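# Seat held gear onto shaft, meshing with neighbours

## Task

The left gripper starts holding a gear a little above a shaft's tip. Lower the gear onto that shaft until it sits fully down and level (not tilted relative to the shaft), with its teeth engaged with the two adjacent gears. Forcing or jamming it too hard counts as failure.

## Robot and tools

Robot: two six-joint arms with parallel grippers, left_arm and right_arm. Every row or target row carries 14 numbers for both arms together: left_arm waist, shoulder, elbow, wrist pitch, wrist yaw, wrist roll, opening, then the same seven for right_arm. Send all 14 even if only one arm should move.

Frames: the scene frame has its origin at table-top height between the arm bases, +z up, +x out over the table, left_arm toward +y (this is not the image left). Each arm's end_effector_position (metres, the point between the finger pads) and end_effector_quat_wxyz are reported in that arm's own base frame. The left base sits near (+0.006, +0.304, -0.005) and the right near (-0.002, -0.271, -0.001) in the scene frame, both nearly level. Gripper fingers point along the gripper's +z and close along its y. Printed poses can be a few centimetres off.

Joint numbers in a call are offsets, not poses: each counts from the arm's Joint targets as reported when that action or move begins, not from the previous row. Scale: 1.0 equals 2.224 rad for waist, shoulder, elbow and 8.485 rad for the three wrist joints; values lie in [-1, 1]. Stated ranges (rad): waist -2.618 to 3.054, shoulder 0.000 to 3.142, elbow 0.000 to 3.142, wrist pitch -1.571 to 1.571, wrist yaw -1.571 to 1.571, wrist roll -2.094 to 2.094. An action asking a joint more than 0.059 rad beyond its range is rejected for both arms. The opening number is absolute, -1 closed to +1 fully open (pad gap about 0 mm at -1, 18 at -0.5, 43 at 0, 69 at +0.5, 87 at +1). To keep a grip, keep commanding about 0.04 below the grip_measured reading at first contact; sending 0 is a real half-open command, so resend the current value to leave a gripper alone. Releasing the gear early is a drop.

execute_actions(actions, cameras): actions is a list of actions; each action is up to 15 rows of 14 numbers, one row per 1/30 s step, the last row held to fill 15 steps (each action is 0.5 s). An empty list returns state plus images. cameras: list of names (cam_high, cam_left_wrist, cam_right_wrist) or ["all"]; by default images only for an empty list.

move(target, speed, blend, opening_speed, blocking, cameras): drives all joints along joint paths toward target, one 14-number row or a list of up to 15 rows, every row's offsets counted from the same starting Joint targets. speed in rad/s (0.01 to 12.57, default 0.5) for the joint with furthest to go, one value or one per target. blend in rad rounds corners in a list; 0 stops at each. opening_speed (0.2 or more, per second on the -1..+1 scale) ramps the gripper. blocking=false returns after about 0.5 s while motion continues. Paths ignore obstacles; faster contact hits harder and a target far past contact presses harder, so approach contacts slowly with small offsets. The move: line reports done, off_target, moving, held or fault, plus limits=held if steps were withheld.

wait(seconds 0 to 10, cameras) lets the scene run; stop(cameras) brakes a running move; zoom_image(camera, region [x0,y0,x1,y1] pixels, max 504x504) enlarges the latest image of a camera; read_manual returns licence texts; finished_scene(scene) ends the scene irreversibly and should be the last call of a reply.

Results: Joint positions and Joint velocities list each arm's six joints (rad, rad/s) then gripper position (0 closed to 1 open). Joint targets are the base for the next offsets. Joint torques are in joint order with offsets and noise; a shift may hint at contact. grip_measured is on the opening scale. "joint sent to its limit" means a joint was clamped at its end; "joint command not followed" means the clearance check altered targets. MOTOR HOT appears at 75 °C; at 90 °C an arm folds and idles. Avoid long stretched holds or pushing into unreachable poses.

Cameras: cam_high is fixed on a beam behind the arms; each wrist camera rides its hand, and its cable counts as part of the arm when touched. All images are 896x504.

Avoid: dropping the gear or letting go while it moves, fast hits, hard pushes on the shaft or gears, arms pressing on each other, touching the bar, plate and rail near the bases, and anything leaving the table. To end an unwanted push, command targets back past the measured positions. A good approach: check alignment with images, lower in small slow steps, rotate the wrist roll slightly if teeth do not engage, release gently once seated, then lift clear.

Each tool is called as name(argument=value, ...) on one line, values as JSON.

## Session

execute_actions(actions=[])

zoom_image(camera="cam_left_wrist", region=[320, 50, 720, 350])

Scene clock: 0.00 s.
left_arm: end_effector_position=(+0.2826, -0.1438, +0.1208) grip_measured=-0.511 end_effector_quat_wxyz=(-0.008, +0.859, +0.512, +0.005) | right_arm: end_effector_position=(+0.3825, +0.0000, +0.3605) grip_measured=+1.000 end_effector_quat_wxyz=(+0.707, +0.000, +0.707, +0.000)
Joint positions: left_arm=[-0.61 1.758 1.505 -1.329 -0.015 1.457 0.244] | right_arm=[0 1.047 1.047 0 0 0 1]
Joint velocities: within noise
Joint torques (N m): no reading
Heat: left arm: 28 °C; right arm: 27 °C.
Joint targets: left_arm=[-0.607 1.747 1.512 -1.335 -0.020 1.457] | right_arm=[0.000 1.043 1.058 0.005 -0.001 0.000]
Tool commands: left_gripper/opening=-1.0 right_gripper/opening=+1.0

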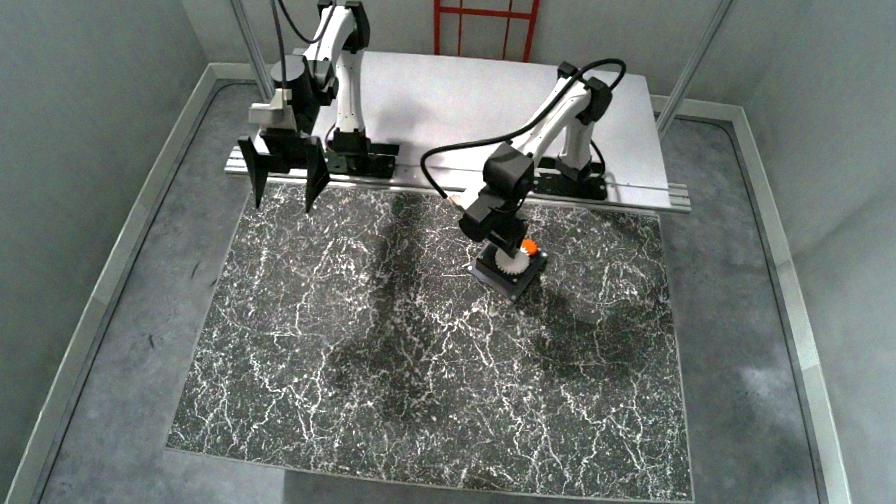

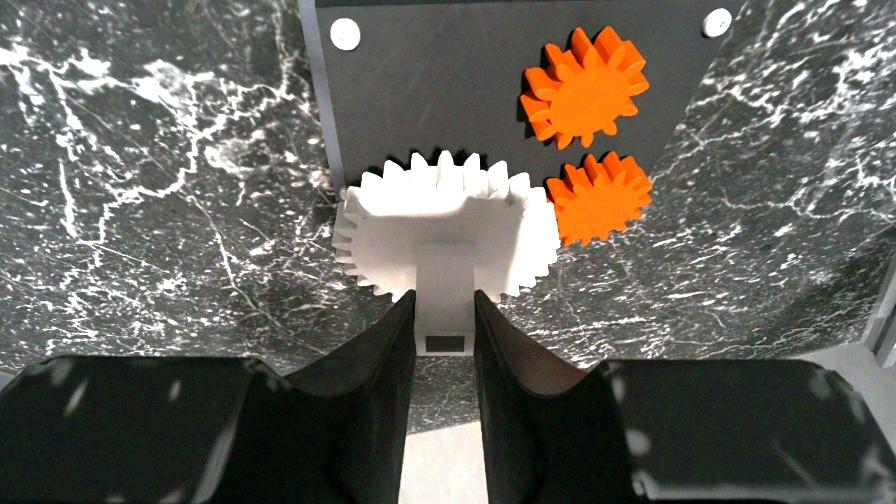

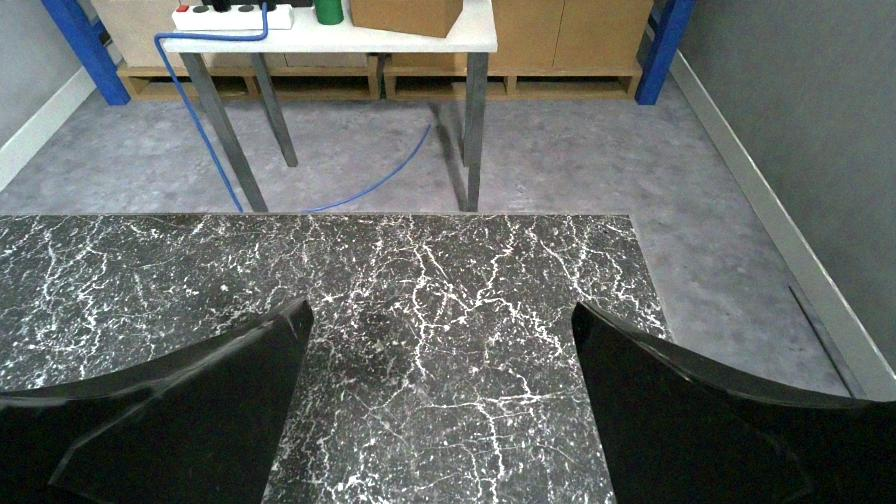

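Scaled by 1.260 from the camera's 896x504 image, which has a finer 1280x720 frame.

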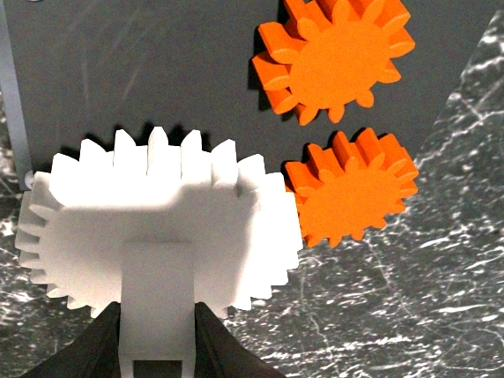

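move(target=[[0.0003,-0.0009,0.0166,-0.0046,0,0,-1,0,0,0,0,0,0,1],[0.0678,-0.0009,0.0166,-0.0046,0,0.0177,-1,0,0,0,0,0,0,1]], speed=[0.3,0.4], blend=[0.02,0], cameras=["cam_left_wrist","cam_high"])

zoom_image(camera="cam_left_wrist", region=[380, 0, 680, 200])

zoom_image(camera="cam_high", region=[460, 215, 560, 310])

Scene clock: 18.67 s.
left_arm: end_effector_position=(+0.3052, -0.1023, +0.1264) grip_measured=-0.511 end_effector_quat_wxyz=(-0.010, +0.855, +0.518, +0.003) | right_arm: end_effector_position=(+0.3825, +0.0000, +0.3605) grip_measured=+1.000 end_effector_quat_wxyz=(+0.707, +0.000, +0.707, +0.000)
Joint positions: left_arm=[-0.461 1.758 1.527 -1.354 -0.015 1.59 0.244] | right_arm=[0 1.047 1.047 0 0 0 1]
Joint torques (N m): left_arm=[0.36 -7.61 7.17 0.16 0.12 0.15] | right_arm=[-0.24 -2.84 8.1 2.25 -0.07 0.09]
Heat: left arm: 30 °C; right arm: 31 °C.
Joint targets: left_arm=[-0.457 1.745 1.549 -1.374 -0.020 1.608] | right_arm=[0.000 1.043 1.058 0.005 -0.001 0.000]
move: done; blend cut to 0.0195 rad at target 1
camera_calibration:
cam_left_wrist: T_world_to_cam=[[-0.884929, 0.465633, 0.00931772, 0.315107], [0.292378, 0.539864, 0.789343, -0.114509], [0.362514, 0.701237, -0.613882, 0.180116], [0, 0, 0, 1]] pos_world=[0.247033, -0.211209, 0.198021]
Images, in order (width x height): cam_high 896x504, cam_left_wrist 896x504.

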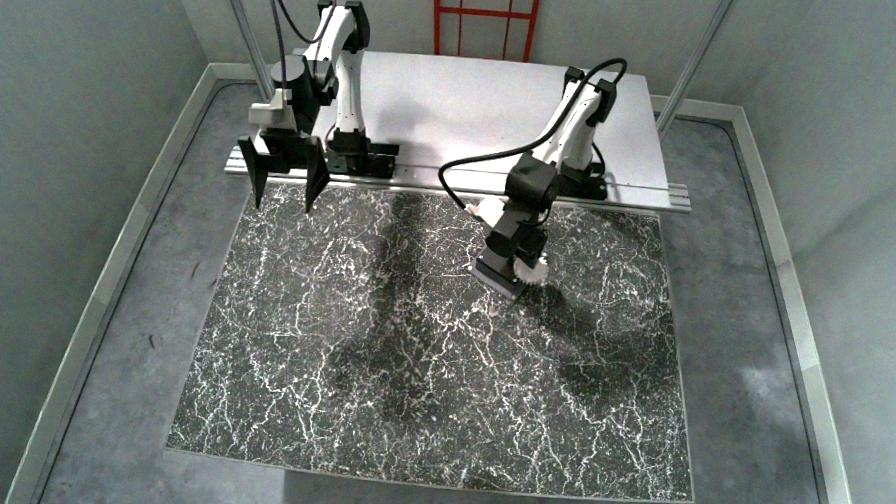

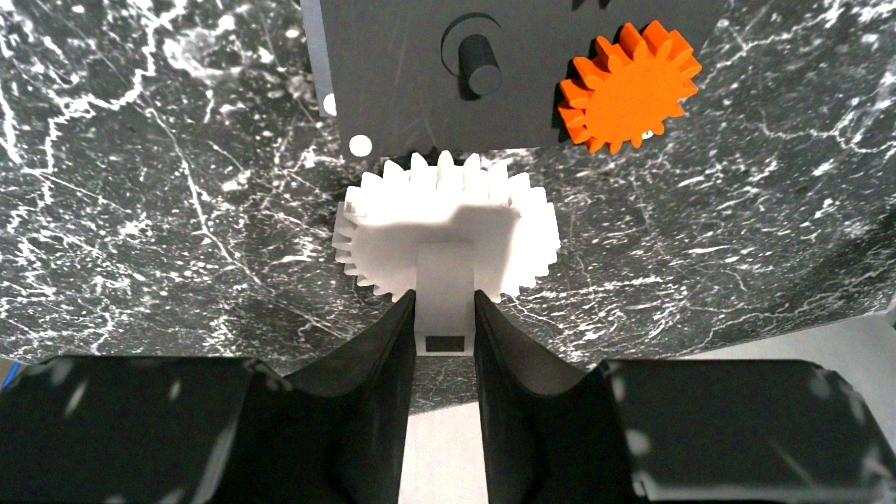

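Scaled by 1.680 from the camera's 896x504 image, which has a finer 1280x720 frame.

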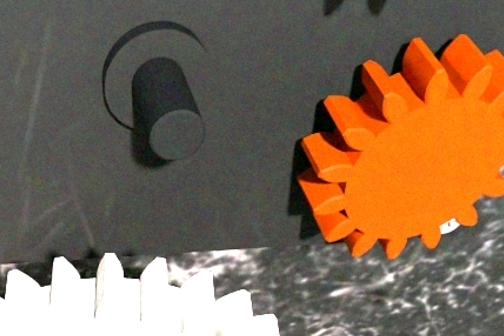

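Scaled by 5.040 from the camera's 896x504 image, which has a finer 1280x720 frame.

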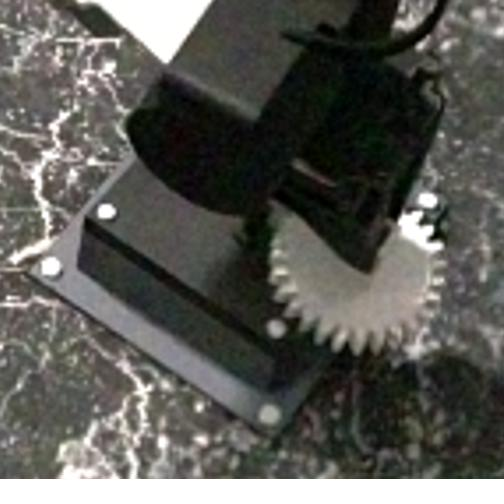

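zoom_image(camera="cam_left_wrist", region=[425, 0, 525, 110])

Scaled by 4.582 from the camera's 896x504 image, which has a finer 1280x720 frame.

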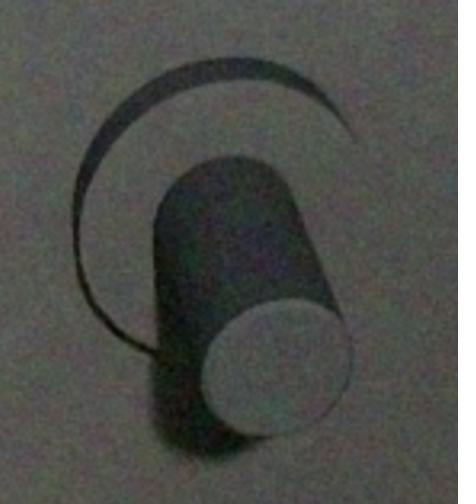

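move(target=[-0.0859,-0.0899,-0.1120,0.0220,-0.0029,-0.0227,-1,0,0,0,0,0,0,1], speed=0.3, cameras=["cam_left_wrist","cam_high"])

zoom_image(camera="cam_high", region=[460, 215, 560, 310])

Scene clock: 69.63 s.
left_arm: end_effector_position=(+0.2635, -0.1394, +0.1231) grip_measured=-0.511 end_effector_quat_wxyz=(+0.043, +0.859, +0.509, +0.034) | right_arm: end_effector_position=(+0.3825, +0.0000, +0.3605) grip_measured=+1.000 end_effector_quat_wxyz=(+0.707, +0.000, +0.707, +0.000)
Joint positions: left_arm=[-0.643 1.578 1.31 -1.197 -0.03 1.429 0.244] | right_arm=[0 1.047 1.047 0 0 0 1]
Joint torques (N m): left_arm=[-0.58 -7.88 4.75 0.64 -0.01 -0.2] | right_arm=[-0.24 -2.84 8.1 2.25 -0.07 0.1]
Heat: left arm: 34 °C; right arm: 34 °C.
Joint targets: left_arm=[-0.647 1.545 1.300 -1.187 -0.045 1.415] | right_arm=[0.000 1.043 1.058 0.005 -0.001 0.000]
move: done
camera_calibration:
cam_left_wrist: T_world_to_cam=[[-0.869715, 0.480361, -0.113352, 0.308626], [0.218519, 0.580699, 0.784244, -0.0538157], [0.442544, 0.657299, -0.610011, 0.191604], [0, 0, 0, 1]] pos_world=[0.195383, -0.242942, 0.194069]
Images, in order (width x height): cam_high 896x504, cam_left_wrist 896x504.

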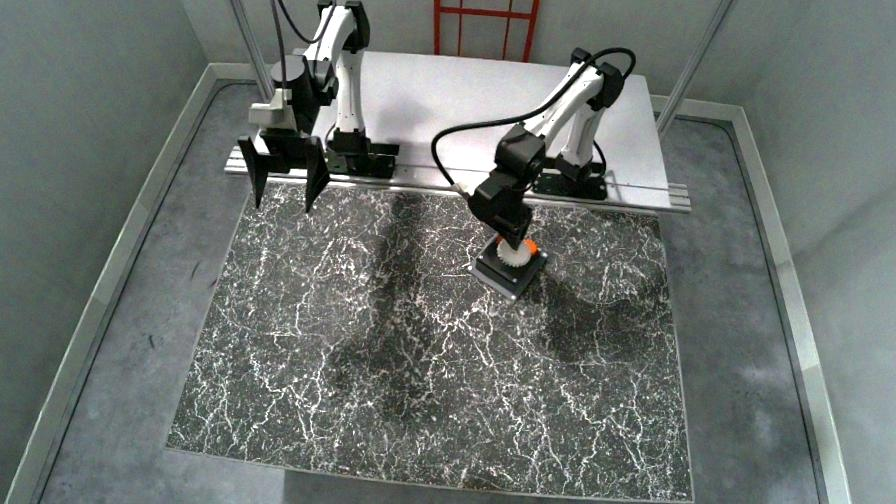

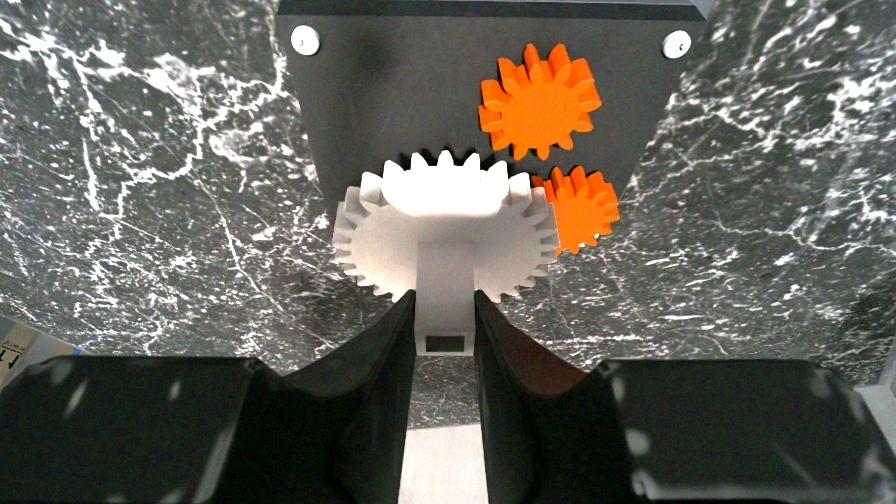

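Scaled by 5.040 from the camera's 896x504 image, which has a finer 1280x720 frame.

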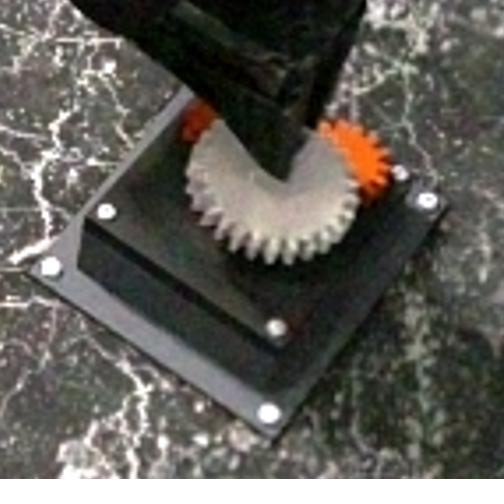

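move(target=[[0,-0.0112,0,0,0,0,-1,0,0,0,0,0,0,1],[0,-0.0074,-0.0182,0.0059,0,0,-1,0,0,0,0,0,0,1]], speed=0.15)

Scene clock: 80.63 s.
left_arm: end_effector_position=(+0.2646, -0.1402, +0.1196) grip_measured=-0.511 end_effector_quat_wxyz=(+0.058, +0.858, +0.509, +0.040) | right_arm: end_effector_position=(+0.3825, +0.0000, +0.3605) grip_measured=+1.000 end_effector_quat_wxyz=(+0.707, +0.000, +0.707, +0.000)
Joint positions: left_arm=[-0.643 1.553 1.269 -1.148 -0.03 1.429 0.244] | right_arm=[0 1.047 1.047 0 0 0 1]
Joint torques (N m): left_arm=[-0.5 -7.05 4.89 0.76 -0.03 -0.17] | right_arm=[-0.24 -2.84 8.1 2.25 -0.07 0.09]
Heat: left arm: 35 °C; right arm: 35 °C.
Joint targets: left_arm=[-0.647 1.528 1.260 -1.137 -0.045 1.415] | right_arm=[0.000 1.043 1.058 0.005 -0.001 0.000]
move: done

move(target=[0,0.0020,-0.0084,0.00273,0,0,-1,0,0,0,0,0,0,1], speed=0.1)

move(target=[0,0.0020,-0.0084,0.00273,0,0,-1,0,0,0,0,0,0,1], speed=0.1)

Scene clock: 91.03 s.
left_arm: end_effector_position=(+0.2654, -0.1405, +0.1154) grip_measured=-0.511 end_effector_quat_wxyz=(+0.060, +0.857, +0.510, +0.042) | right_arm: end_effector_position=(+0.3825, +0.0000, +0.3605) grip_measured=+1.000 end_effector_quat_wxyz=(+0.707, +0.000, +0.707, +0.000)
Joint positions: left_arm=[-0.643 1.553 1.251 -1.126 -0.031 1.428 0.244] | right_arm=[0 1.047 1.047 0 0 0 1]
Joint torques (N m): left_arm=[-0.53 -6.83 4.79 0.73 -0.02 -0.18] | right_arm=[-0.24 -2.84 8.1 2.25 -0.07 0.09]
Heat: left arm: 34 °C; right arm: 35 °C.
Joint targets: left_arm=[-0.647 1.533 1.241 -1.114 -0.045 1.415] | right_arm=[0.000 1.043 1.058 0.005 -0.001 0.000]
move: done

Scene clock: 91.73 s.
left_arm: end_effector_position=(+0.2662, -0.1399, +0.1147) grip_measured=-0.511 end_effector_quat_wxyz=(+0.061, +0.857, +0.510, +0.045) | right_arm: end_effector_position=(+0.3825, +0.0000, +0.3605) grip_measured=+1.000 end_effector_quat_wxyz=(+0.707, +0.000, +0.707, +0.000)
Joint positions: left_arm=[-0.643 1.55 1.244 -1.116 -0.037 1.426 0.244] | right_arm=[0 1.047 1.047 0 0 0 1]
Joint torques (N m): left_arm=[-0.61 -6.19 3.86 0.91 0.08 -0.13] | right_arm=[-0.24 -2.84 8.1 2.25 -0.07 0.1]
Heat: left arm: 34 °C; right arm: 35 °C.
Joint targets: left_arm=[-0.647 1.537 1.223 -1.091 -0.045 1.415] | right_arm=[0.000 1.043 1.058 0.005 -0.001 0.000]
move: done

move(target=[0,-0.0110,-0.0095,0.0002,0,0,-1,0,0,0,0,0,0,1], speed=0.05)

Scene clock: 98.23 s.
left_arm: end_effector_position=(+0.2655, -0.1393, +0.1144) grip_measured=-0.511 end_effector_quat_wxyz=(+0.069, +0.856, +0.510, +0.049) | right_arm: end_effector_position=(+0.3825, +0.0000, +0.3605) grip_measured=+1.000 end_effector_quat_wxyz=(+0.707, +0.000, +0.707, +0.000)
Joint positions: left_arm=[-0.643 1.531 1.221 -1.095 -0.037 1.426 0.244] | right_arm=[0 1.047 1.047 0 0 0 1]
Joint torques (N m): left_arm=[-0.5 -6.37 3.93 0.74 0.08 -0.16] | right_arm=[-0.24 -2.84 8.1 2.25 -0.07 0.09]
Heat: left arm: 34 °C; right arm: 36 °C.
Joint targets: left_arm=[-0.647 1.513 1.201 -1.089 -0.045 1.415] | right_arm=[0.000 1.043 1.058 0.005 -0.001 0.000]
move: done

move(target=[0,0.0211,0.0121,-0.0034,0,0,-1,0,0,0,0,0,0,1], speed=0.08)

Scene clock: 106.00 s.
left_arm: end_effector_position=(+0.2655, -0.1393, +0.1144) grip_measured=-0.511 end_effector_quat_wxyz=(+0.069, +0.856, +0.510, +0.049) | right_arm: end_effector_position=(+0.3825, +0.0000, +0.3605) grip_measured=+1.000 end_effector_quat_wxyz=(+0.707, +0.000, +0.707, +0.000)
Joint positions: left_arm=[-0.643 1.531 1.221 -1.095 -0.037 1.426 0.244] | right_arm=[0 1.047 1.047 0 0 0 1]
Joint torques (N m): left_arm=[-0.51 -2.74 6.08 0.48 0.07 -0.12] | right_arm=[-0.24 -2.84 8.1 2.25 -0.06 0.09]
Heat: left arm: 33 °C; right arm: 36 °C.
Joint targets: left_arm=[-0.647 1.560 1.228 -1.118 -0.045 1.415] | right_arm=[0.000 1.043 1.058 0.005 -0.001 0.000]
move: done

move(target=[0,0.002,-0.0150,0,0,0,-1,0,0,0,0,0,0,1], speed=0.08)

Scene clock: 109.33 s.
left_arm: end_effector_position=(+0.2655, -0.1392, +0.1142) grip_measured=-0.511 end_effector_quat_wxyz=(+0.069, +0.856, +0.510, +0.049) | right_arm: end_effector_position=(+0.3825, +0.0000, +0.3605) grip_measured=+1.000 end_effector_quat_wxyz=(+0.707, +0.000, +0.707, +0.000)
Joint positions: left_arm=[-0.643 1.531 1.221 -1.096 -0.038 1.426 0.244] | right_arm=[0 1.047 1.047 0 0 0 1]
Joint torques (N m): left_arm=[-0.61 -2.35 3.52 0.46 0.06 -0.17] | right_arm=[-0.24 -2.84 8.09 2.25 -0.07 0.09]
Heat: left arm: 33 °C; right arm: 36 °C.
Joint targets: left_arm=[-0.647 1.564 1.195 -1.118 -0.045 1.415] | right_arm=[0.000 1.043 1.058 0.005 -0.001 0.000]
move: done

move(target=[0,0.004,-0.003,-0.0032,0,0,-1,0,0,0,0,0,0,1], speed=0.08, cameras=["cam_left_wrist","cam_high"])

zoom_image(camera="cam_left_wrist", region=[320, 30, 660, 320])

zoom_image(camera="cam_high", region=[460, 215, 560, 310])

Scene clock: 119.73 s.
left_arm: end_effector_position=(+0.2651, -0.1374, +0.1135) grip_measured=-0.511 end_effector_quat_wxyz=(+0.064, +0.856, +0.511, +0.050) | right_arm: end_effector_position=(+0.3825, +0.0000, +0.3605) grip_measured=+1.000 end_effector_quat_wxyz=(+0.707, +0.000, +0.707, +0.000)
Joint positions: left_arm=[-0.643 1.534 1.221 -1.101 -0.044 1.426 0.244] | right_arm=[0 1.047 1.047 0 0 0 1]
Joint torques (N m): left_arm=[-0.51 -1.88 3.03 0.24 0.17 -0.15] | right_arm=[-0.24 -2.84 8.09 2.25 -0.07 0.09]
Heat: left arm: 32 °C; right arm: 36 °C.
Joint targets: left_arm=[-0.647 1.573 1.188 -1.145 -0.045 1.415] | right_arm=[0.000 1.043 1.058 0.005 -0.001 0.000]
move: off_target (left_arm); left_arm: the wrist pitch is farthest, 0.044 rad from its target
camera_calibration:
cam_left_wrist: T_world_to_cam=[[-0.865416, 0.473069, -0.165112, 0.311761], [0.176799, 0.596642, 0.78279, -0.0344948], [0.468826, 0.648247, -0.599981, 0.174332], [0, 0, 0, 1]] pos_world=[0.19417, -0.239914, 0.183074]
Images, in order (width x height): cam_high 896x504, cam_left_wrist 896x504.

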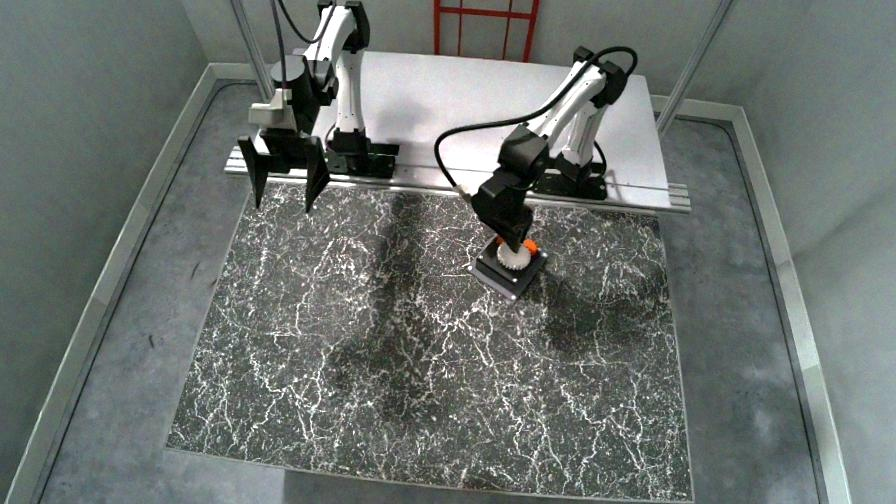

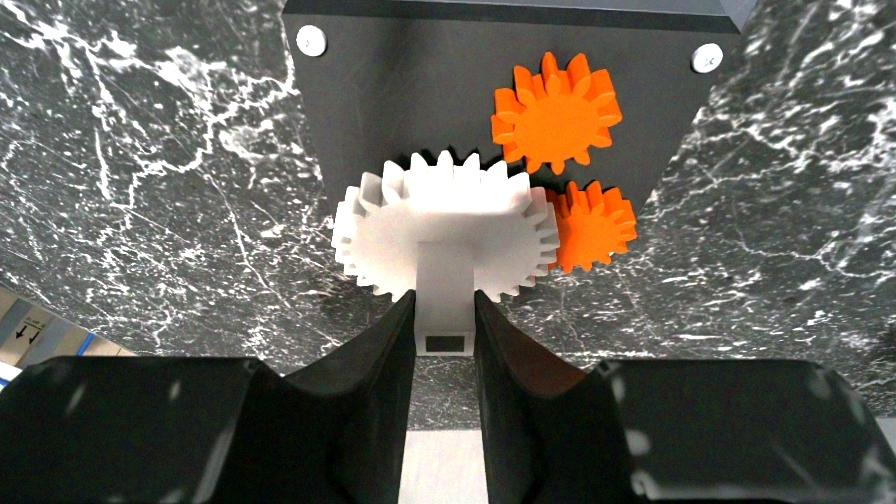

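Scaled by 1.482 from the camera's 896x504 image, which has a finer 1280x720 frame.

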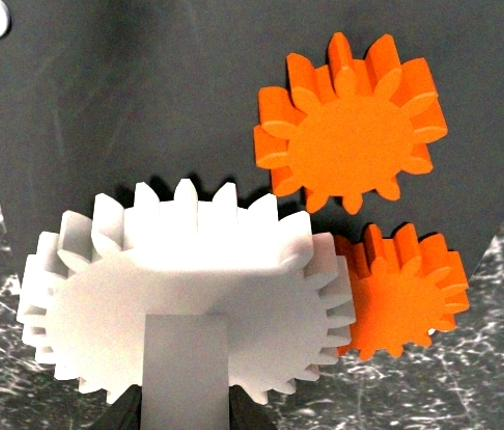

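Scaled by 5.040 from the camera's 896x504 image, which has a finer 1280x720 frame.

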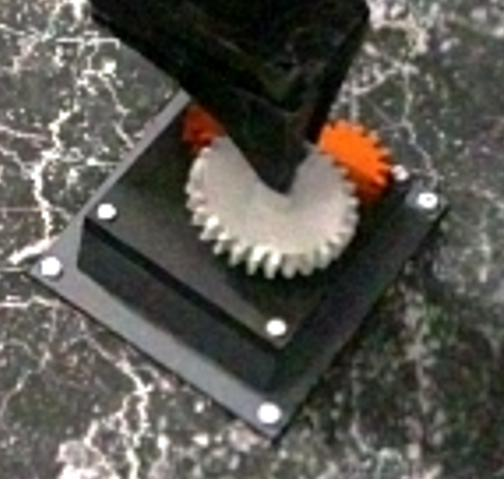

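move(target=[[0,-0.0095,0.003,0.0015,0,0,-1,0,0,0,0,0,0,1],[-0.0150,-0.0095,0.0,0.0015,0,-0.0039,-1,0,0,0,0,0,0,1]], speed=[0.08,0.03])

Scene clock: 143.97 s.
left_arm: end_effector_position=(+0.2625, -0.1392, +0.1137) grip_measured=-0.511 end_effector_quat_wxyz=(+0.057, +0.856, +0.510, +0.063) | right_arm: end_effector_position=(+0.3825, +0.0000, +0.3605) grip_measured=+1.000 end_effector_quat_wxyz=(+0.707, +0.000, +0.707, +0.000)
Joint positions: left_arm=[-0.671 1.534 1.217 -1.101 -0.076 1.401 0.244] | right_arm=[0 1.047 1.047 0 0 0 1]
Joint torques (N m): left_arm=[-0.9 -3.62 3.32 0.37 0.51 -0.21] | right_arm=[-0.24 -2.84 8.1 2.25 -0.06 0.09]
Heat: left arm: 31 °C; right arm: 37 °C.
Joint targets: left_arm=[-0.681 1.552 1.188 -1.133 -0.045 1.382] | right_arm=[0.000 1.043 1.058 0.005 -0.001 0.000]
move: done

move(target=[[0.0027,0.0103,0.0166,-0.0014,-0.0037,0,-1,0,0,0,0,0,0,1],[0.0027,0.0103,0.0050,0.0012,-0.0037,0,-1,0,0,0,0,0,0,1]], speed=0.08)

Scene clock: 152.63 s.
left_arm: end_effector_position=(+0.2636, -0.1382, +0.1140) grip_measured=-0.511 end_effector_quat_wxyz=(+0.052, +0.855, +0.512, +0.065) | right_arm: end_effector_position=(+0.3825, +0.0000, +0.3605) grip_measured=+1.000 end_effector_quat_wxyz=(+0.707, +0.000, +0.707, +0.000)
Joint positions: left_arm=[-0.671 1.543 1.226 -1.109 -0.085 1.398 0.244] | right_arm=[0 1.047 1.047 0 0 0 1]
Joint torques (N m): left_arm=[-0.47 -2.61 3.44 0.5 0.25 -0.2] | right_arm=[-0.24 -2.84 8.1 2.25 -0.07 0.09]
Heat: left arm: 30 °C; right arm: 37 °C.
Joint targets: left_arm=[-0.675 1.575 1.199 -1.122 -0.076 1.382] | right_arm=[0.000 1.043 1.058 0.005 -0.001 0.000]
move: done

move(target=[0.0157,0.0045,0.0342,-0.0051,0.0033,0.0045,-1,0,0,0,0,0,0,1], speed=0.1)

Scene clock: 187.70 s.
left_arm: end_effector_position=(+0.2651, -0.1371, +0.1148) grip_measured=-0.511 end_effector_quat_wxyz=(+0.046, +0.853, +0.517, +0.051) | right_arm: end_effector_position=(+0.3825, +0.0000, +0.3605) grip_measured=+1.000 end_effector_quat_wxyz=(+0.707, +0.000, +0.707, +0.000)
Joint positions: left_arm=[-0.651 1.566 1.258 -1.139 -0.061 1.404 0.244] | right_arm=[0 1.047 1.047 0 0 0 1]
Joint torques (N m): left_arm=[0.83 -3.66 6.86 0.35 0.3 0.1] | right_arm=[-0.25 -2.84 8.1 2.25 -0.06 0.09]
Heat: left arm: 30 °C; right arm: 38 °C.
Joint targets: left_arm=[-0.640 1.585 1.275 -1.166 -0.048 1.420] | right_arm=[0.000 1.043 1.058 0.005 -0.001 0.000]
move: done

move(target=[[0,0,-0.0145,0.0038,0,0,-1,0,0,0,0,0,0,1],[-0.0216,0,-0.0145,0.0038,0,-0.0050,-1,0,0,0,0,0,0,1]], speed=[0.1,0.03])

Scene clock: 195.47 s.
left_arm: end_effector_position=(+0.2612, -0.1434, +0.1149) grip_measured=-0.511 end_effector_quat_wxyz=(+0.047, +0.857, +0.511, +0.052) | right_arm: end_effector_position=(+0.3825, +0.0000, +0.3605) grip_measured=+1.000 end_effector_quat_wxyz=(+0.707, +0.000, +0.707, +0.000)
Joint positions: left_arm=[-0.678 1.566 1.258 -1.139 -0.064 1.391 0.244] | right_arm=[0 1.047 1.047 0 0 0 1]
Joint torques (N m): left_arm=[-1.13 -3.7 4.38 0.67 0.32 -0.18] | right_arm=[-0.24 -2.84 8.1 2.25 -0.07 0.09]
Heat: left arm: 31 °C; right arm: 38 °C.
Joint targets: left_arm=[-0.688 1.585 1.243 -1.134 -0.048 1.378] | right_arm=[0.000 1.043 1.058 0.005 -0.001 0.000]
move: done

move(target=[0,0,-0.0090,0.0024,0,0,-1,0,0,0,0,0,0,1], speed=0.1)

Scene clock: 199.53 s.
left_arm: end_effector_position=(+0.2616, -0.1425, +0.1142) grip_measured=-0.511 end_effector_quat_wxyz=(+0.045, +0.857, +0.511, +0.057) | right_arm: end_effector_position=(+0.3825, +0.0000, +0.3605) grip_measured=+1.000 end_effector_quat_wxyz=(+0.707, +0.000, +0.707, +0.000)
Joint positions: left_arm=[-0.682 1.566 1.253 -1.135 -0.076 1.389 0.244] | right_arm=[0 1.047 1.047 0 0 0 1]
Joint torques (N m): left_arm=[-0.76 -3.66 3.21 0.81 0.49 -0.15] | right_arm=[-0.24 -2.84 8.1 2.25 -0.07 0.09]
Heat: left arm: 31 °C; right arm: 38 °C.
Joint targets: left_arm=[-0.688 1.585 1.223 -1.113 -0.048 1.378] | right_arm=[0.000 1.043 1.058 0.005 -0.001 0.000]
move: done

move(target=[0.0207,0,0,0,0.0020,0.0045,-1,0,0,0,0,0,0,1], speed=0.03)

Scene clock: 210.87 s.
left_arm: end_effector_position=(+0.2631, -0.1398, +0.1136) grip_measured=-0.511 end_effector_quat_wxyz=(+0.047, +0.854, +0.516, +0.050) | right_arm: end_effector_position=(+0.3825, +0.0000, +0.3605) grip_measured=+1.000 end_effector_quat_wxyz=(+0.707, +0.000, +0.707, +0.000)
Joint positions: left_arm=[-0.662 1.565 1.253 -1.134 -0.059 1.396 0.244] | right_arm=[0 1.047 1.047 0 0 0 1]
Joint torques (N m): left_arm=[1.62 -3.66 3.26 0.83 0.47 0.15] | right_arm=[-0.24 -2.84 8.09 2.25 -0.07 0.09]
Heat: left arm: 30 °C; right arm: 39 °C.
Joint targets: left_arm=[-0.642 1.585 1.223 -1.113 -0.031 1.416] | right_arm=[0.000 1.043 1.058 0.005 -0.001 0.000]
move: done

move(target=[0,0,-0.0090,0.0024,0.0006,0,-1,0,0,0,0,0,0,1], speed=0.1)

Scene clock: 215.33 s.
left_arm: end_effector_position=(+0.2630, -0.1398, +0.1133) grip_measured=-0.511 end_effector_quat_wxyz=(+0.050, +0.854, +0.516, +0.051) | right_arm: end_effector_position=(+0.3825, +0.0000, +0.3605) grip_measured=+1.000 end_effector_quat_wxyz=(+0.707, +0.000, +0.707, +0.000)
Joint positions: left_arm=[-0.662 1.559 1.246 -1.127 -0.059 1.396 0.244] | right_arm=[0 1.047 1.047 0 0 0 1]
Joint torques (N m): left_arm=[1.65 -3.11 2.18 0.95 0.55 0.18] | right_arm=[-0.24 -2.84 8.1 2.25 -0.07 0.09]
Heat: left arm: 30 °C; right arm: 39 °C.
Joint targets: left_arm=[-0.642 1.585 1.203 -1.093 -0.026 1.416] | right_arm=[0.000 1.043 1.058 0.005 -0.001 0.000]
move: off_target (left_arm); left_arm: the elbow is farthest, 0.043 rad from its target

move(target=[-0.0100,0,0,0,0,-0.0010,-1,0,0,0,0,0,0,1], speed=0.03)

move(target=[0,0.0120,0.0120,-0.0015,0,0,-1,0,0,0,0,0,0,1], speed=0.03)

Scene clock: 221.37 s.
left_arm: end_effector_position=(+0.2629, -0.1400, +0.1133) grip_measured=-0.511 end_effector_quat_wxyz=(+0.050, +0.854, +0.516, +0.051) | right_arm: end_effector_position=(+0.3825, +0.0000, +0.3605) grip_measured=+1.000 end_effector_quat_wxyz=(+0.707, +0.000, +0.707, +0.000)
Joint positions: left_arm=[-0.663 1.559 1.246 -1.127 -0.059 1.396 0.244] | right_arm=[0 1.047 1.047 0 0 0 1]
Joint torques (N m): left_arm=[-0.23 -3.14 2.09 0.94 0.54 0.1] | right_arm=[-0.24 -2.84 8.1 2.25 -0.06 0.09]
Heat: left arm: 30 °C; right arm: 39 °C.
Joint targets: left_arm=[-0.664 1.585 1.203 -1.093 -0.026 1.407] | right_arm=[0.000 1.043 1.058 0.005 -0.001 0.000]
move: off_target (left_arm); left_arm: the elbow is farthest, 0.043 rad from its target

Scene clock: 222.47 s.
left_arm: end_effector_position=(+0.2631, -0.1402, +0.1135) grip_measured=-0.511 end_effector_quat_wxyz=(+0.051, +0.854, +0.516, +0.051) | right_arm: end_effector_position=(+0.3825, +0.0000, +0.3605) grip_measured=+1.000 end_effector_quat_wxyz=(+0.707, +0.000, +0.707, +0.000)
Joint positions: left_arm=[-0.663 1.559 1.246 -1.127 -0.059 1.396 0.244] | right_arm=[0 1.047 1.047 0 0 0 1]
Joint torques (N m): left_arm=[-0.34 -1.05 4.22 0.84 0.55 0.08] | right_arm=[-0.25 -2.84 8.1 2.25 -0.07 0.09]
Heat: left arm: 30 °C; right arm: 39 °C.
Joint targets: left_arm=[-0.664 1.612 1.230 -1.106 -0.026 1.407] | right_arm=[0.000 1.043 1.058 0.005 -0.001 0.000]
move: off_target (left_arm); left_arm: the shoulder is farthest, 0.052 rad from its target

move(target=[[0,-0.0240,-0.0180,0.0010,-0.0010,0,-1,0,0,0,0,0,0,1]], speed=0.05)

Scene clock: 229.57 s.
left_arm: end_effector_position=(+0.2624, -0.1396, +0.1134) grip_measured=-0.511 end_effector_quat_wxyz=(+0.057, +0.853, +0.516, +0.053) | right_arm: end_effector_position=(+0.3825, +0.0000, +0.3605) grip_measured=+1.000 end_effector_quat_wxyz=(+0.707, +0.000, +0.707, +0.000)
Joint positions: left_arm=[-0.663 1.543 1.228 -1.111 -0.059 1.396 0.244] | right_arm=[0 1.047 1.047 0 0 0 1]
Joint torques (N m): left_arm=[-0.29 -3.73 2.58 0.77 0.44 0.09] | right_arm=[-0.24 -2.84 8.1 2.25 -0.07 0.09]
Heat: left arm: 30 °C; right arm: 39 °C.
Joint targets: left_arm=[-0.664 1.558 1.190 -1.097 -0.034 1.407] | right_arm=[0.000 1.043 1.058 0.005 -0.001 0.000]
move: off_target (left_arm); left_arm: the elbow is farthest, 0.038 rad from its target

move(target=[0,0.0265,0.0315,-0.0079,0,0,-1,0,0,0,0,0,0,1], speed=0.08)

move(target=[0,0,-0.0100,0.0020,0.0008,0,-1,0,0,0,0,0,0,1], speed=0.08, cameras=["cam_left_wrist","cam_high"])

zoom_image(camera="cam_left_wrist", region=[320, 30, 660, 320])

Scene clock: 238.03 s.
left_arm: end_effector_position=(+0.2632, -0.1403, +0.1141) grip_measured=-0.511 end_effector_quat_wxyz=(+0.042, +0.854, +0.516, +0.048) | right_arm: end_effector_position=(+0.3825, +0.0000, +0.3605) grip_measured=+1.000 end_effector_quat_wxyz=(+0.707, +0.000, +0.707, +0.000)
Joint positions: left_arm=[-0.663 1.577 1.268 -1.149 -0.059 1.396 0.244] | right_arm=[0 1.047 1.047 0 0 0 1]
Joint torques (N m): left_arm=[-0.32 -2.19 4.86 0.45 0.43 0.08] | right_arm=[-0.24 -2.84 8.1 2.25 -0.07 0.09]
Heat: left arm: 30 °C; right arm: 39 °C.
Joint targets: left_arm=[-0.664 1.617 1.260 -1.164 -0.034 1.407] | right_arm=[0.000 1.043 1.058 0.005 -0.001 0.000]
move: off_target (left_arm); left_arm: the shoulder is farthest, 0.040 rad from its target

Scene clock: 238.73 s.
left_arm: end_effector_position=(+0.2632, -0.1403, +0.1141) grip_measured=-0.511 end_effector_quat_wxyz=(+0.042, +0.854, +0.516, +0.048) | right_arm: end_effector_position=(+0.3825, +0.0000, +0.3605) grip_measured=+1.000 end_effector_quat_wxyz=(+0.707, +0.000, +0.707, +0.000)
Joint positions: left_arm=[-0.663 1.577 1.268 -1.149 -0.059 1.396 0.244] | right_arm=[0 1.047 1.047 0 0 0 1]
Joint torques (N m): left_arm=[-0.29 -2.1 3.08 0.64 0.51 0.09] | right_arm=[-0.24 -2.84 8.1 2.25 -0.06 0.09]
Heat: left arm: 30 °C; right arm: 39 °C.
Joint targets: left_arm=[-0.664 1.617 1.237 -1.147 -0.028 1.407] | right_arm=[0.000 1.043 1.058 0.005 -0.001 0.000]
move: off_target (left_arm); left_arm: the shoulder is farthest, 0.040 rad from its target
camera_calibration:
cam_left_wrist: T_world_to_cam=[[-0.874984, 0.46763, -0.1254, 0.308774], [0.191409, 0.57203, 0.797587, -0.0418477], [0.444708, 0.673873, -0.590026, 0.186267], [0, 0, 0, 1]] pos_world=[0.195348, -0.245974, 0.182]
Images, in order (width x height): cam_high 896x504, cam_left_wrist 896x504.

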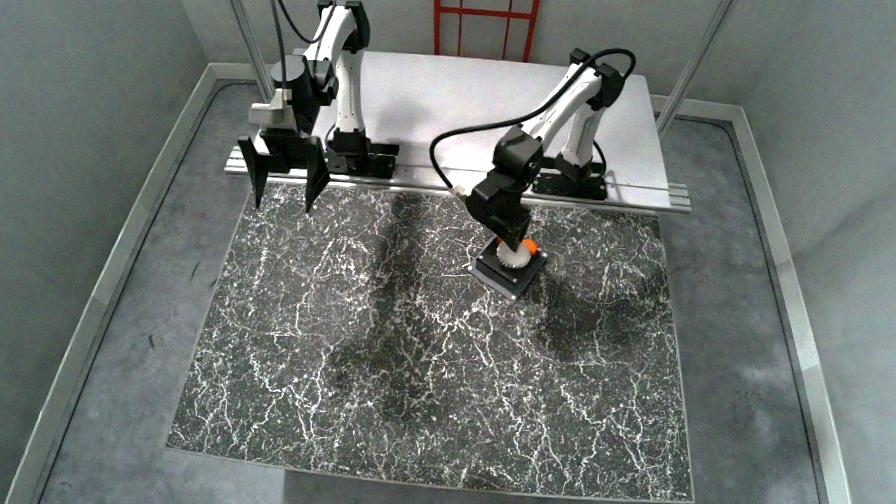

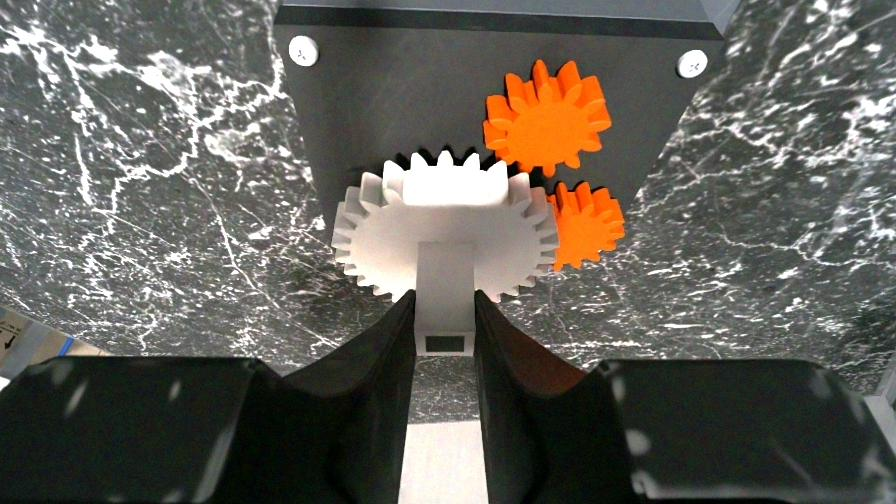

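Scaled by 1.482 from the camera's 896x504 image, which has a finer 1280x720 frame.

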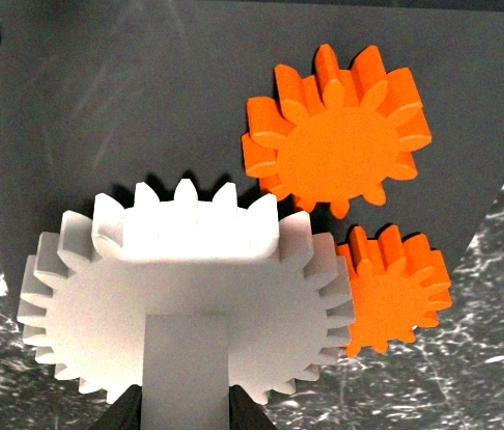

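move(target=[0,0,0.0247,-0.0015,0,0,-1,0,0,0,0,0,0,1], speed=0.1)

move(target=[0,0,-0.0180,0.0035,0,0,-1,0,0,0,0,0,0,1], speed=0.1)

Scene clock: 271.13 s.
left_arm: end_effector_position=(+0.2640, -0.1409, +0.1150) grip_measured=-0.511 end_effector_quat_wxyz=(+0.038, +0.855, +0.516, +0.046) | right_arm: end_effector_position=(+0.3825, +0.0000, +0.3605) grip_measured=+1.000 end_effector_quat_wxyz=(+0.707, +0.000, +0.707, +0.000)
Joint positions: left_arm=[-0.663 1.588 1.283 -1.162 -0.059 1.396 0.244] | right_arm=[0 1.047 1.047 0 0 0 1]
Joint torques (N m): left_arm=[-0.31 -3.02 6.12 0.6 0.53 0.07] | right_arm=[-0.24 -2.84 8.1 2.25 -0.07 0.09]
Heat: left arm: 29 °C; right arm: 40 °C.
Joint targets: left_arm=[-0.664 1.617 1.292 -1.160 -0.028 1.407] | right_arm=[0.000 1.043 1.058 0.005 -0.001 0.000]
move: done

Scene clock: 271.83 s.
left_arm: end_effector_position=(+0.2638, -0.1407, +0.1146) grip_measured=-0.511 end_effector_quat_wxyz=(+0.038, +0.855, +0.516, +0.046) | right_arm: end_effector_position=(+0.3825, +0.0000, +0.3605) grip_measured=+1.000 end_effector_quat_wxyz=(+0.707, +0.000, +0.707, +0.000)
Joint positions: left_arm=[-0.663 1.588 1.282 -1.161 -0.059 1.396 0.244] | right_arm=[0 1.047 1.047 0 0 0 1]
Joint torques (N m): left_arm=[-0.36 -3.15 3.19 0.87 0.53 0.08] | right_arm=[-0.24 -2.82 8.1 2.25 -0.07 0.09]
Heat: left arm: 29 °C; right arm: 40 °C.
Joint targets: left_arm=[-0.664 1.617 1.253 -1.130 -0.028 1.407] | right_arm=[0.000 1.043 1.058 0.005 -0.001 0.000]
move: done

move(target=[0,0.0110,0.0080,0,0,0,-1,0,0,0,0,0,0,1], speed=0.04)

Scene clock: 277.80 s.
left_arm: end_effector_position=(+0.2641, -0.1410, +0.1142) grip_measured=-0.511 end_effector_quat_wxyz=(+0.037, +0.855, +0.516, +0.046) | right_arm: end_effector_position=(+0.3825, +0.0000, +0.3605) grip_measured=+1.000 end_effector_quat_wxyz=(+0.707, +0.000, +0.707, +0.000)
Joint positions: left_arm=[-0.663 1.592 1.284 -1.162 -0.059 1.396 0.244] | right_arm=[0 1.047 1.047 0 0 0 1]
Joint torques (N m): left_arm=[-0.32 -1.57 4.4 0.86 0.51 0.08] | right_arm=[-0.24 -2.84 8.1 2.25 -0.07 0.1]
Heat: left arm: 30 °C; right arm: 40 °C.
Joint targets: left_arm=[-0.664 1.641 1.270 -1.130 -0.028 1.407] | right_arm=[0.000 1.043 1.058 0.005 -0.001 0.000]
move: off_target (left_arm); left_arm: the shoulder is farthest, 0.049 rad from its target

move(target=[0,0.0060,0.0030,0,0,0,-1,0,0,0,0,0,0,1], speed=0.04)

move(target=[0,0.0050,0.0010,0.0007,0,0,-1,0,0,0,0,0,0,1], speed=0.04)

Scene clock: 282.73 s.
left_arm: end_effector_position=(+0.2644, -0.1412, +0.1142) grip_measured=-0.511 end_effector_quat_wxyz=(+0.032, +0.855, +0.516, +0.044) | right_arm: end_effector_position=(+0.3825, +0.0000, +0.3605) grip_measured=+1.000 end_effector_quat_wxyz=(+0.707, +0.000, +0.707, +0.000)
Joint positions: left_arm=[-0.663 1.602 1.295 -1.172 -0.059 1.396 0.244] | right_arm=[0 1.047 1.047 0 0 0 1]
Joint torques (N m): left_arm=[-0.27 -1.31 4.05 0.96 0.53 0.09] | right_arm=[-0.24 -2.84 8.1 2.25 -0.07 0.09]
Heat: left arm: 30 °C; right arm: 40 °C.
Joint targets: left_arm=[-0.664 1.655 1.277 -1.130 -0.028 1.407] | right_arm=[0.000 1.043 1.058 0.005 -0.001 0.000]
move: off_target (left_arm); left_arm: the shoulder is farthest, 0.053 rad from its target

Scene clock: 283.43 s.
left_arm: end_effector_position=(+0.2646, -0.1413, +0.1140) grip_measured=-0.511 end_effector_quat_wxyz=(+0.030, +0.855, +0.516, +0.043) | right_arm: end_effector_position=(+0.3825, +0.0000, +0.3605) grip_measured=+1.000 end_effector_quat_wxyz=(+0.707, +0.000, +0.707, +0.000)
Joint positions: left_arm=[-0.663 1.608 1.301 -1.178 -0.059 1.396 0.244] | right_arm=[0 1.047 1.047 0 0 0 1]
Joint torques (N m): left_arm=[-0.24 -0.94 3.73 1.06 0.52 0.09] | right_arm=[-0.25 -2.84 8.1 2.25 -0.07 0.09]
Heat: left arm: 30 °C; right arm: 40 °C.
Joint targets: left_arm=[-0.664 1.666 1.279 -1.124 -0.028 1.407] | right_arm=[0.000 1.043 1.058 0.005 -0.001 0.000]
move: off_target (left_arm); left_arm: the shoulder is farthest, 0.058 rad from its target

move(target=[[0,-0.009,0.0319,-0.0113,0,0,-1,0,0,0,0,0,0,1],[0.001,-0.0580,-0.0099,-0.0021,0,0,-1,0,0,0,0,0,0,1]], speed=0.15)

Scene clock: 297.47 s.
left_arm: end_effector_position=(+0.2600, -0.1417, +0.1151) grip_measured=-0.511 end_effector_quat_wxyz=(+0.045, +0.855, +0.515, +0.039) | right_arm: end_effector_position=(+0.3825, +0.0000, +0.3605) grip_measured=+1.000 end_effector_quat_wxyz=(+0.707, +0.000, +0.707, +0.000)
Joint positions: left_arm=[-0.663 1.57 1.268 -1.156 -0.041 1.396 0.244] | right_arm=[0 1.047 1.047 0 0 0 1]
Joint torques (N m): left_arm=[-0.01 -7.76 4.59 0.72 0.34 0.1] | right_arm=[-0.24 -2.84 8.09 2.25 -0.06 0.1]
Heat: left arm: 30 °C; right arm: 40 °C.
Joint targets: left_arm=[-0.662 1.537 1.257 -1.142 -0.028 1.407] | right_arm=[0.000 1.043 1.058 0.005 -0.001 0.000]
move: done

move(target=[0,0,0.0150,0.0006,-0.0059,0,-1,0,0,0,0,0,0,1], speed=0.1)

Scene clock: 308.13 s.
left_arm: end_effector_position=(+0.2641, -0.1402, +0.1164) grip_measured=-0.511 end_effector_quat_wxyz=(+0.046, +0.854, +0.516, +0.051) | right_arm: end_effector_position=(+0.3825, +0.0000, +0.3605) grip_measured=+1.000 end_effector_quat_wxyz=(+0.707, +0.000, +0.707, +0.000)
Joint positions: left_arm=[-0.663 1.57 1.268 -1.147 -0.062 1.396 0.244] | right_arm=[0 1.047 1.047 0 0 0 1]
Joint torques (N m): left_arm=[-0.13 -7.79 7.23 0.7 -0.05 0.08] | right_arm=[-0.24 -2.84 8.1 2.25 -0.06 0.1]
Heat: left arm: 30 °C; right arm: 40 °C.
Joint targets: left_arm=[-0.662 1.537 1.290 -1.137 -0.078 1.407] | right_arm=[0.000 1.043 1.058 0.005 -0.001 0.000]
move: done

move(target=[0,0.001,-0.0205,0.0015,0,0,-1,0,0,0,0,0,0,1], speed=0.08)

Scene clock: 312.83 s.
left_arm: end_effector_position=(+0.2652, -0.1403, +0.1152) grip_measured=-0.511 end_effector_quat_wxyz=(+0.049, +0.854, +0.516, +0.054) | right_arm: end_effector_position=(+0.3825, +0.0000, +0.3605) grip_measured=+1.000 end_effector_quat_wxyz=(+0.707, +0.000, +0.707, +0.000)
Joint positions: left_arm=[-0.663 1.567 1.259 -1.133 -0.066 1.396 0.244] | right_arm=[0 1.047 1.047 0 0 0 1]
Joint torques (N m): left_arm=[-0.03 -7.49 4.55 0.72 -0.01 0.09] | right_arm=[-0.24 -2.84 8.1 2.25 -0.07 0.09]
Heat: left arm: 30 °C; right arm: 41 °C.
Joint targets: left_arm=[-0.662 1.539 1.245 -1.124 -0.078 1.407] | right_arm=[0.000 1.043 1.058 0.005 -0.001 0.000]
move: done

move(target=[0,0.001,-0.0060,0.0012,0,0,-1,0,0,0,0,0,0,1], speed=0.08)

Scene clock: 315.83 s.
left_arm: end_effector_position=(+0.2651, -0.1398, +0.1148) grip_measured=-0.511 end_effector_quat_wxyz=(+0.051, +0.853, +0.516, +0.056) | right_arm: end_effector_position=(+0.3825, +0.0000, +0.3605) grip_measured=+1.000 end_effector_quat_wxyz=(+0.707, +0.000, +0.707, +0.000)
Joint positions: left_arm=[-0.663 1.561 1.251 -1.125 -0.068 1.396 0.244] | right_arm=[0 1.047 1.047 0 0 0 1]
Joint torques (N m): left_arm=[-0.14 -6.69 4.15 0.73 0.02 0.08] | right_arm=[-0.24 -2.84 8.1 2.25 -0.07 0.09]
Heat: left arm: 30 °C; right arm: 41 °C.
Joint targets: left_arm=[-0.662 1.542 1.232 -1.114 -0.078 1.407] | right_arm=[0.000 1.043 1.058 0.005 -0.001 0.000]
move: done

move(target=[-0.0130,0,0,0,0,-0.0030,-1,0,0,0,0,0,0,1], speed=0.03)

move(target=[0.0250,0,0,0,0,0.0060,-1,0,0,0,0,0,0,1], speed=0.03)

Scene clock: 320.67 s.
left_arm: end_effector_position=(+0.2640, -0.1419, +0.1150) grip_measured=-0.511 end_effector_quat_wxyz=(+0.047, +0.857, +0.509, +0.064) | right_arm: end_effector_position=(+0.3825, +0.0000, +0.3605) grip_measured=+1.000 end_effector_quat_wxyz=(+0.707, +0.000, +0.707, +0.000)
Joint positions: left_arm=[-0.682 1.561 1.247 -1.124 -0.087 1.395 0.244] | right_arm=[0 1.047 1.047 0 0 0 1]
Joint torques (N m): left_arm=[-0.88 -6.74 4.33 0.73 0.25 -0.17] | right_arm=[-0.24 -2.84 8.1 2.25 -0.06 0.09]
Heat: left arm: 30 °C; right arm: 41 °C.
Joint targets: left_arm=[-0.691 1.542 1.232 -1.114 -0.078 1.382] | right_arm=[0.000 1.043 1.058 0.005 -0.001 0.000]
move: done

Scene clock: 322.80 s.
left_arm: end_effector_position=(+0.2693, -0.1334, +0.1150) grip_measured=-0.511 end_effector_quat_wxyz=(+0.046, +0.854, +0.515, +0.064) | right_arm: end_effector_position=(+0.3825, +0.0000, +0.3605) grip_measured=+1.000 end_effector_quat_wxyz=(+0.707, +0.000, +0.707, +0.000)
Joint positions: left_arm=[-0.647 1.561 1.247 -1.124 -0.085 1.415 0.244] | right_arm=[0 1.047 1.047 0 0 0 1]
Joint torques (N m): left_arm=[0.99 -6.67 4.29 0.71 0.2 0.16] | right_arm=[-0.24 -2.84 8.1 2.25 -0.07 0.09]
Heat: left arm: 30 °C; right arm: 41 °C.
Joint targets: left_arm=[-0.635 1.542 1.232 -1.114 -0.078 1.433] | right_arm=[0.000 1.043 1.058 0.005 -0.001 0.000]
move: done

move(target=[[0,0,0.0292,-0.0058,0,0,-1,0,0,0,0,0,0,1],[-0.0153,0.0225,0.0292,-0.0058,0.0038,-0.0057,-1,0,0,0,0,0,0,1]], speed=0.12)

Scene clock: 353.83 s.
left_arm: end_effector_position=(+0.2652, -0.1424, +0.1157) grip_measured=-0.511 end_effector_quat_wxyz=(+0.047, +0.855, +0.514, +0.049) | right_arm: end_effector_position=(+0.3825, +0.0000, +0.3605) grip_measured=+1.000 end_effector_quat_wxyz=(+0.707, +0.000, +0.707, +0.000)
Joint positions: left_arm=[-0.663 1.578 1.274 -1.145 -0.057 1.399 0.244] | right_arm=[0 1.047 1.047 0 0 0 1]
Joint torques (N m): left_arm=[-0.72 -4.18 7.36 0.43 0.29 -0.15] | right_arm=[-0.24 -2.84 8.1 2.25 -0.07 0.09]
Heat: left arm: 32 °C; right arm: 41 °C.
Joint targets: left_arm=[-0.669 1.591 1.297 -1.163 -0.045 1.385] | right_arm=[0.000 1.043 1.058 0.005 -0.001 0.000]
move: done

move(target=[[0,0.0050,0.0015,-0.0003,0,0,-1,0,0,0,0,0,0,1],[0,0.0050,-0.0165,0.0030,0,0,-1,0,0,0,0,0,0,1]], speed=0.1)

Scene clock: 359.47 s.
left_arm: end_effector_position=(+0.2653, -0.1425, +0.1153) grip_measured=-0.511 end_effector_quat_wxyz=(+0.044, +0.855, +0.515, +0.048) | right_arm: end_effector_position=(+0.3825, +0.0000, +0.3605) grip_measured=+1.000 end_effector_quat_wxyz=(+0.707, +0.000, +0.707, +0.000)
Joint positions: left_arm=[-0.663 1.584 1.279 -1.149 -0.057 1.397 0.244] | right_arm=[0 1.047 1.047 0 0 0 1]
Joint torques (N m): left_arm=[-0.8 -3.89 3.99 0.69 0.31 -0.16] | right_arm=[-0.24 -2.84 8.1 2.25 -0.07 0.09]
Heat: left arm: 32 °C; right arm: 41 °C.
Joint targets: left_arm=[-0.669 1.603 1.260 -1.138 -0.045 1.384] | right_arm=[0.000 1.043 1.058 0.005 -0.001 0.000]
move: done

move(target=[0,0.0030,-0.0015,0.0028,0,0,-1,0,0,0,0,0,0,1], speed=0.05)

Scene clock: 362.63 s.
left_arm: end_effector_position=(+0.2656, -0.1428, +0.1153) grip_measured=-0.511 end_effector_quat_wxyz=(+0.045, +0.854, +0.516, +0.048) | right_arm: end_effector_position=(+0.3825, +0.0000, +0.3605) grip_measured=+1.000 end_effector_quat_wxyz=(+0.707, +0.000, +0.707, +0.000)
Joint positions: left_arm=[-0.663 1.584 1.279 -1.147 -0.057 1.395 0.244] | right_arm=[0 1.047 1.047 0 0 0 1]
Joint torques (N m): left_arm=[-0.75 -3.28 3.73 0.93 0.3 -0.12] | right_arm=[-0.24 -2.84 8.09 2.25 -0.07 0.09]
Heat: left arm: 32 °C; right arm: 41 °C.
Joint targets: left_arm=[-0.669 1.609 1.256 -1.114 -0.045 1.385] | right_arm=[0.000 1.043 1.058 0.005 -0.001 0.000]
move: done

move(target=[0,0.0040,0.0020,0.0010,0,0,-1,0,0,0,0,0,0,1], speed=0.05)

move(target=[0,0.0030,0.0010,0.0007,0,0,-1,0,0,0,0,0,0,1], speed=0.05)

Scene clock: 367.17 s.
left_arm: end_effector_position=(+0.2657, -0.1428, +0.1151) grip_measured=-0.511 end_effector_quat_wxyz=(+0.045, +0.854, +0.517, +0.048) | right_arm: end_effector_position=(+0.3825, +0.0000, +0.3605) grip_measured=+1.000 end_effector_quat_wxyz=(+0.707, +0.000, +0.707, +0.000)
Joint positions: left_arm=[-0.663 1.584 1.279 -1.147 -0.057 1.393 0.244] | right_arm=[0 1.047 1.047 0 0 0 1]
Joint torques (N m): left_arm=[-0.65 -2.73 4.05 1.02 0.29 -0.1] | right_arm=[-0.24 -2.84 8.1 2.25 -0.07 0.09]
Heat: left arm: 31 °C; right arm: 41 °C.
Joint targets: left_arm=[-0.669 1.618 1.261 -1.105 -0.045 1.385] | right_arm=[0.000 1.043 1.058 0.005 -0.001 0.000]
move: off_target (left_arm); left_arm: the wrist pitch is farthest, 0.041 rad from its target

Scene clock: 367.87 s.
left_arm: end_effector_position=(+0.2656, -0.1428, +0.1149) grip_measured=-0.511 end_effector_quat_wxyz=(+0.045, +0.853, +0.517, +0.048) | right_arm: end_effector_position=(+0.3825, +0.0000, +0.3605) grip_measured=+1.000 end_effector_quat_wxyz=(+0.707, +0.000, +0.707, +0.000)
Joint positions: left_arm=[-0.663 1.585 1.279 -1.147 -0.057 1.392 0.244] | right_arm=[0 1.047 1.047 0 0 0 1]
Joint torques (N m): left_arm=[-0.69 -2.24 4.33 1.03 0.31 -0.13] | right_arm=[-0.24 -2.84 8.1 2.25 -0.06 0.09]
Heat: left arm: 31 °C; right arm: 41 °C.
Joint targets: left_arm=[-0.669 1.625 1.263 -1.100 -0.045 1.384] | right_arm=[0.000 1.043 1.058 0.005 -0.001 0.000]
move: off_target (left_arm); left_arm: the wrist pitch is farthest, 0.048 rad from its target

move(target=[0,-0.0030,0.0080,0,0,0,-1,0,0,0,0,0,0,1], speed=0.05)

move(target=[0,0.0010,0.0060,0,0,0,-1,0,0,0,0,0,0,1], speed=0.05)

Scene clock: 378.83 s.
left_arm: end_effector_position=(+0.2656, -0.1428, +0.1149) grip_measured=-0.511 end_effector_quat_wxyz=(+0.045, +0.853, +0.517, +0.048) | right_arm: end_effector_position=(+0.3825, +0.0000, +0.3605) grip_measured=+1.000 end_effector_quat_wxyz=(+0.707, +0.000, +0.707, +0.000)
Joint positions: left_arm=[-0.663 1.585 1.279 -1.147 -0.057 1.392 0.244] | right_arm=[0 1.047 1.047 0 0 0 1]
Joint torques (N m): left_arm=[-0.66 -2.81 5.65 1.04 0.29 -0.12] | right_arm=[-0.24 -2.84 8.1 2.25 -0.06 0.09]
Heat: left arm: 30 °C; right arm: 41 °C.
Joint targets: left_arm=[-0.669 1.618 1.281 -1.100 -0.045 1.384] | right_arm=[0.000 1.043 1.058 0.005 -0.001 0.000]
move: off_target (left_arm); left_arm: the wrist pitch is farthest, 0.047 rad from its target

Scene clock: 379.67 s.
left_arm: end_effector_position=(+0.2691, -0.1452, +0.1099) grip_measured=-0.511 end_effector_quat_wxyz=(+0.042, +0.853, +0.518, +0.048) | right_arm: end_effector_position=(+0.3825, +0.0000, +0.3605) grip_measured=+1.000 end_effector_quat_wxyz=(+0.707, +0.000, +0.707, +0.000)
Joint positions: left_arm=[-0.663 1.608 1.283 -1.133 -0.059 1.391 0.244] | right_arm=[0 1.047 1.047 0 0 0 1]
Joint torques (N m): left_arm=[-0.7 -4.53 6.43 0.91 0.31 -0.12] | right_arm=[-0.24 -2.82 8.1 2.25 -0.06 0.1]
Heat: left arm: 31 °C; right arm: 41 °C.
Joint targets: left_arm=[-0.669 1.620 1.294 -1.099 -0.046 1.384] | right_arm=[0.000 1.043 1.058 0.005 -0.001 0.000]
move: done


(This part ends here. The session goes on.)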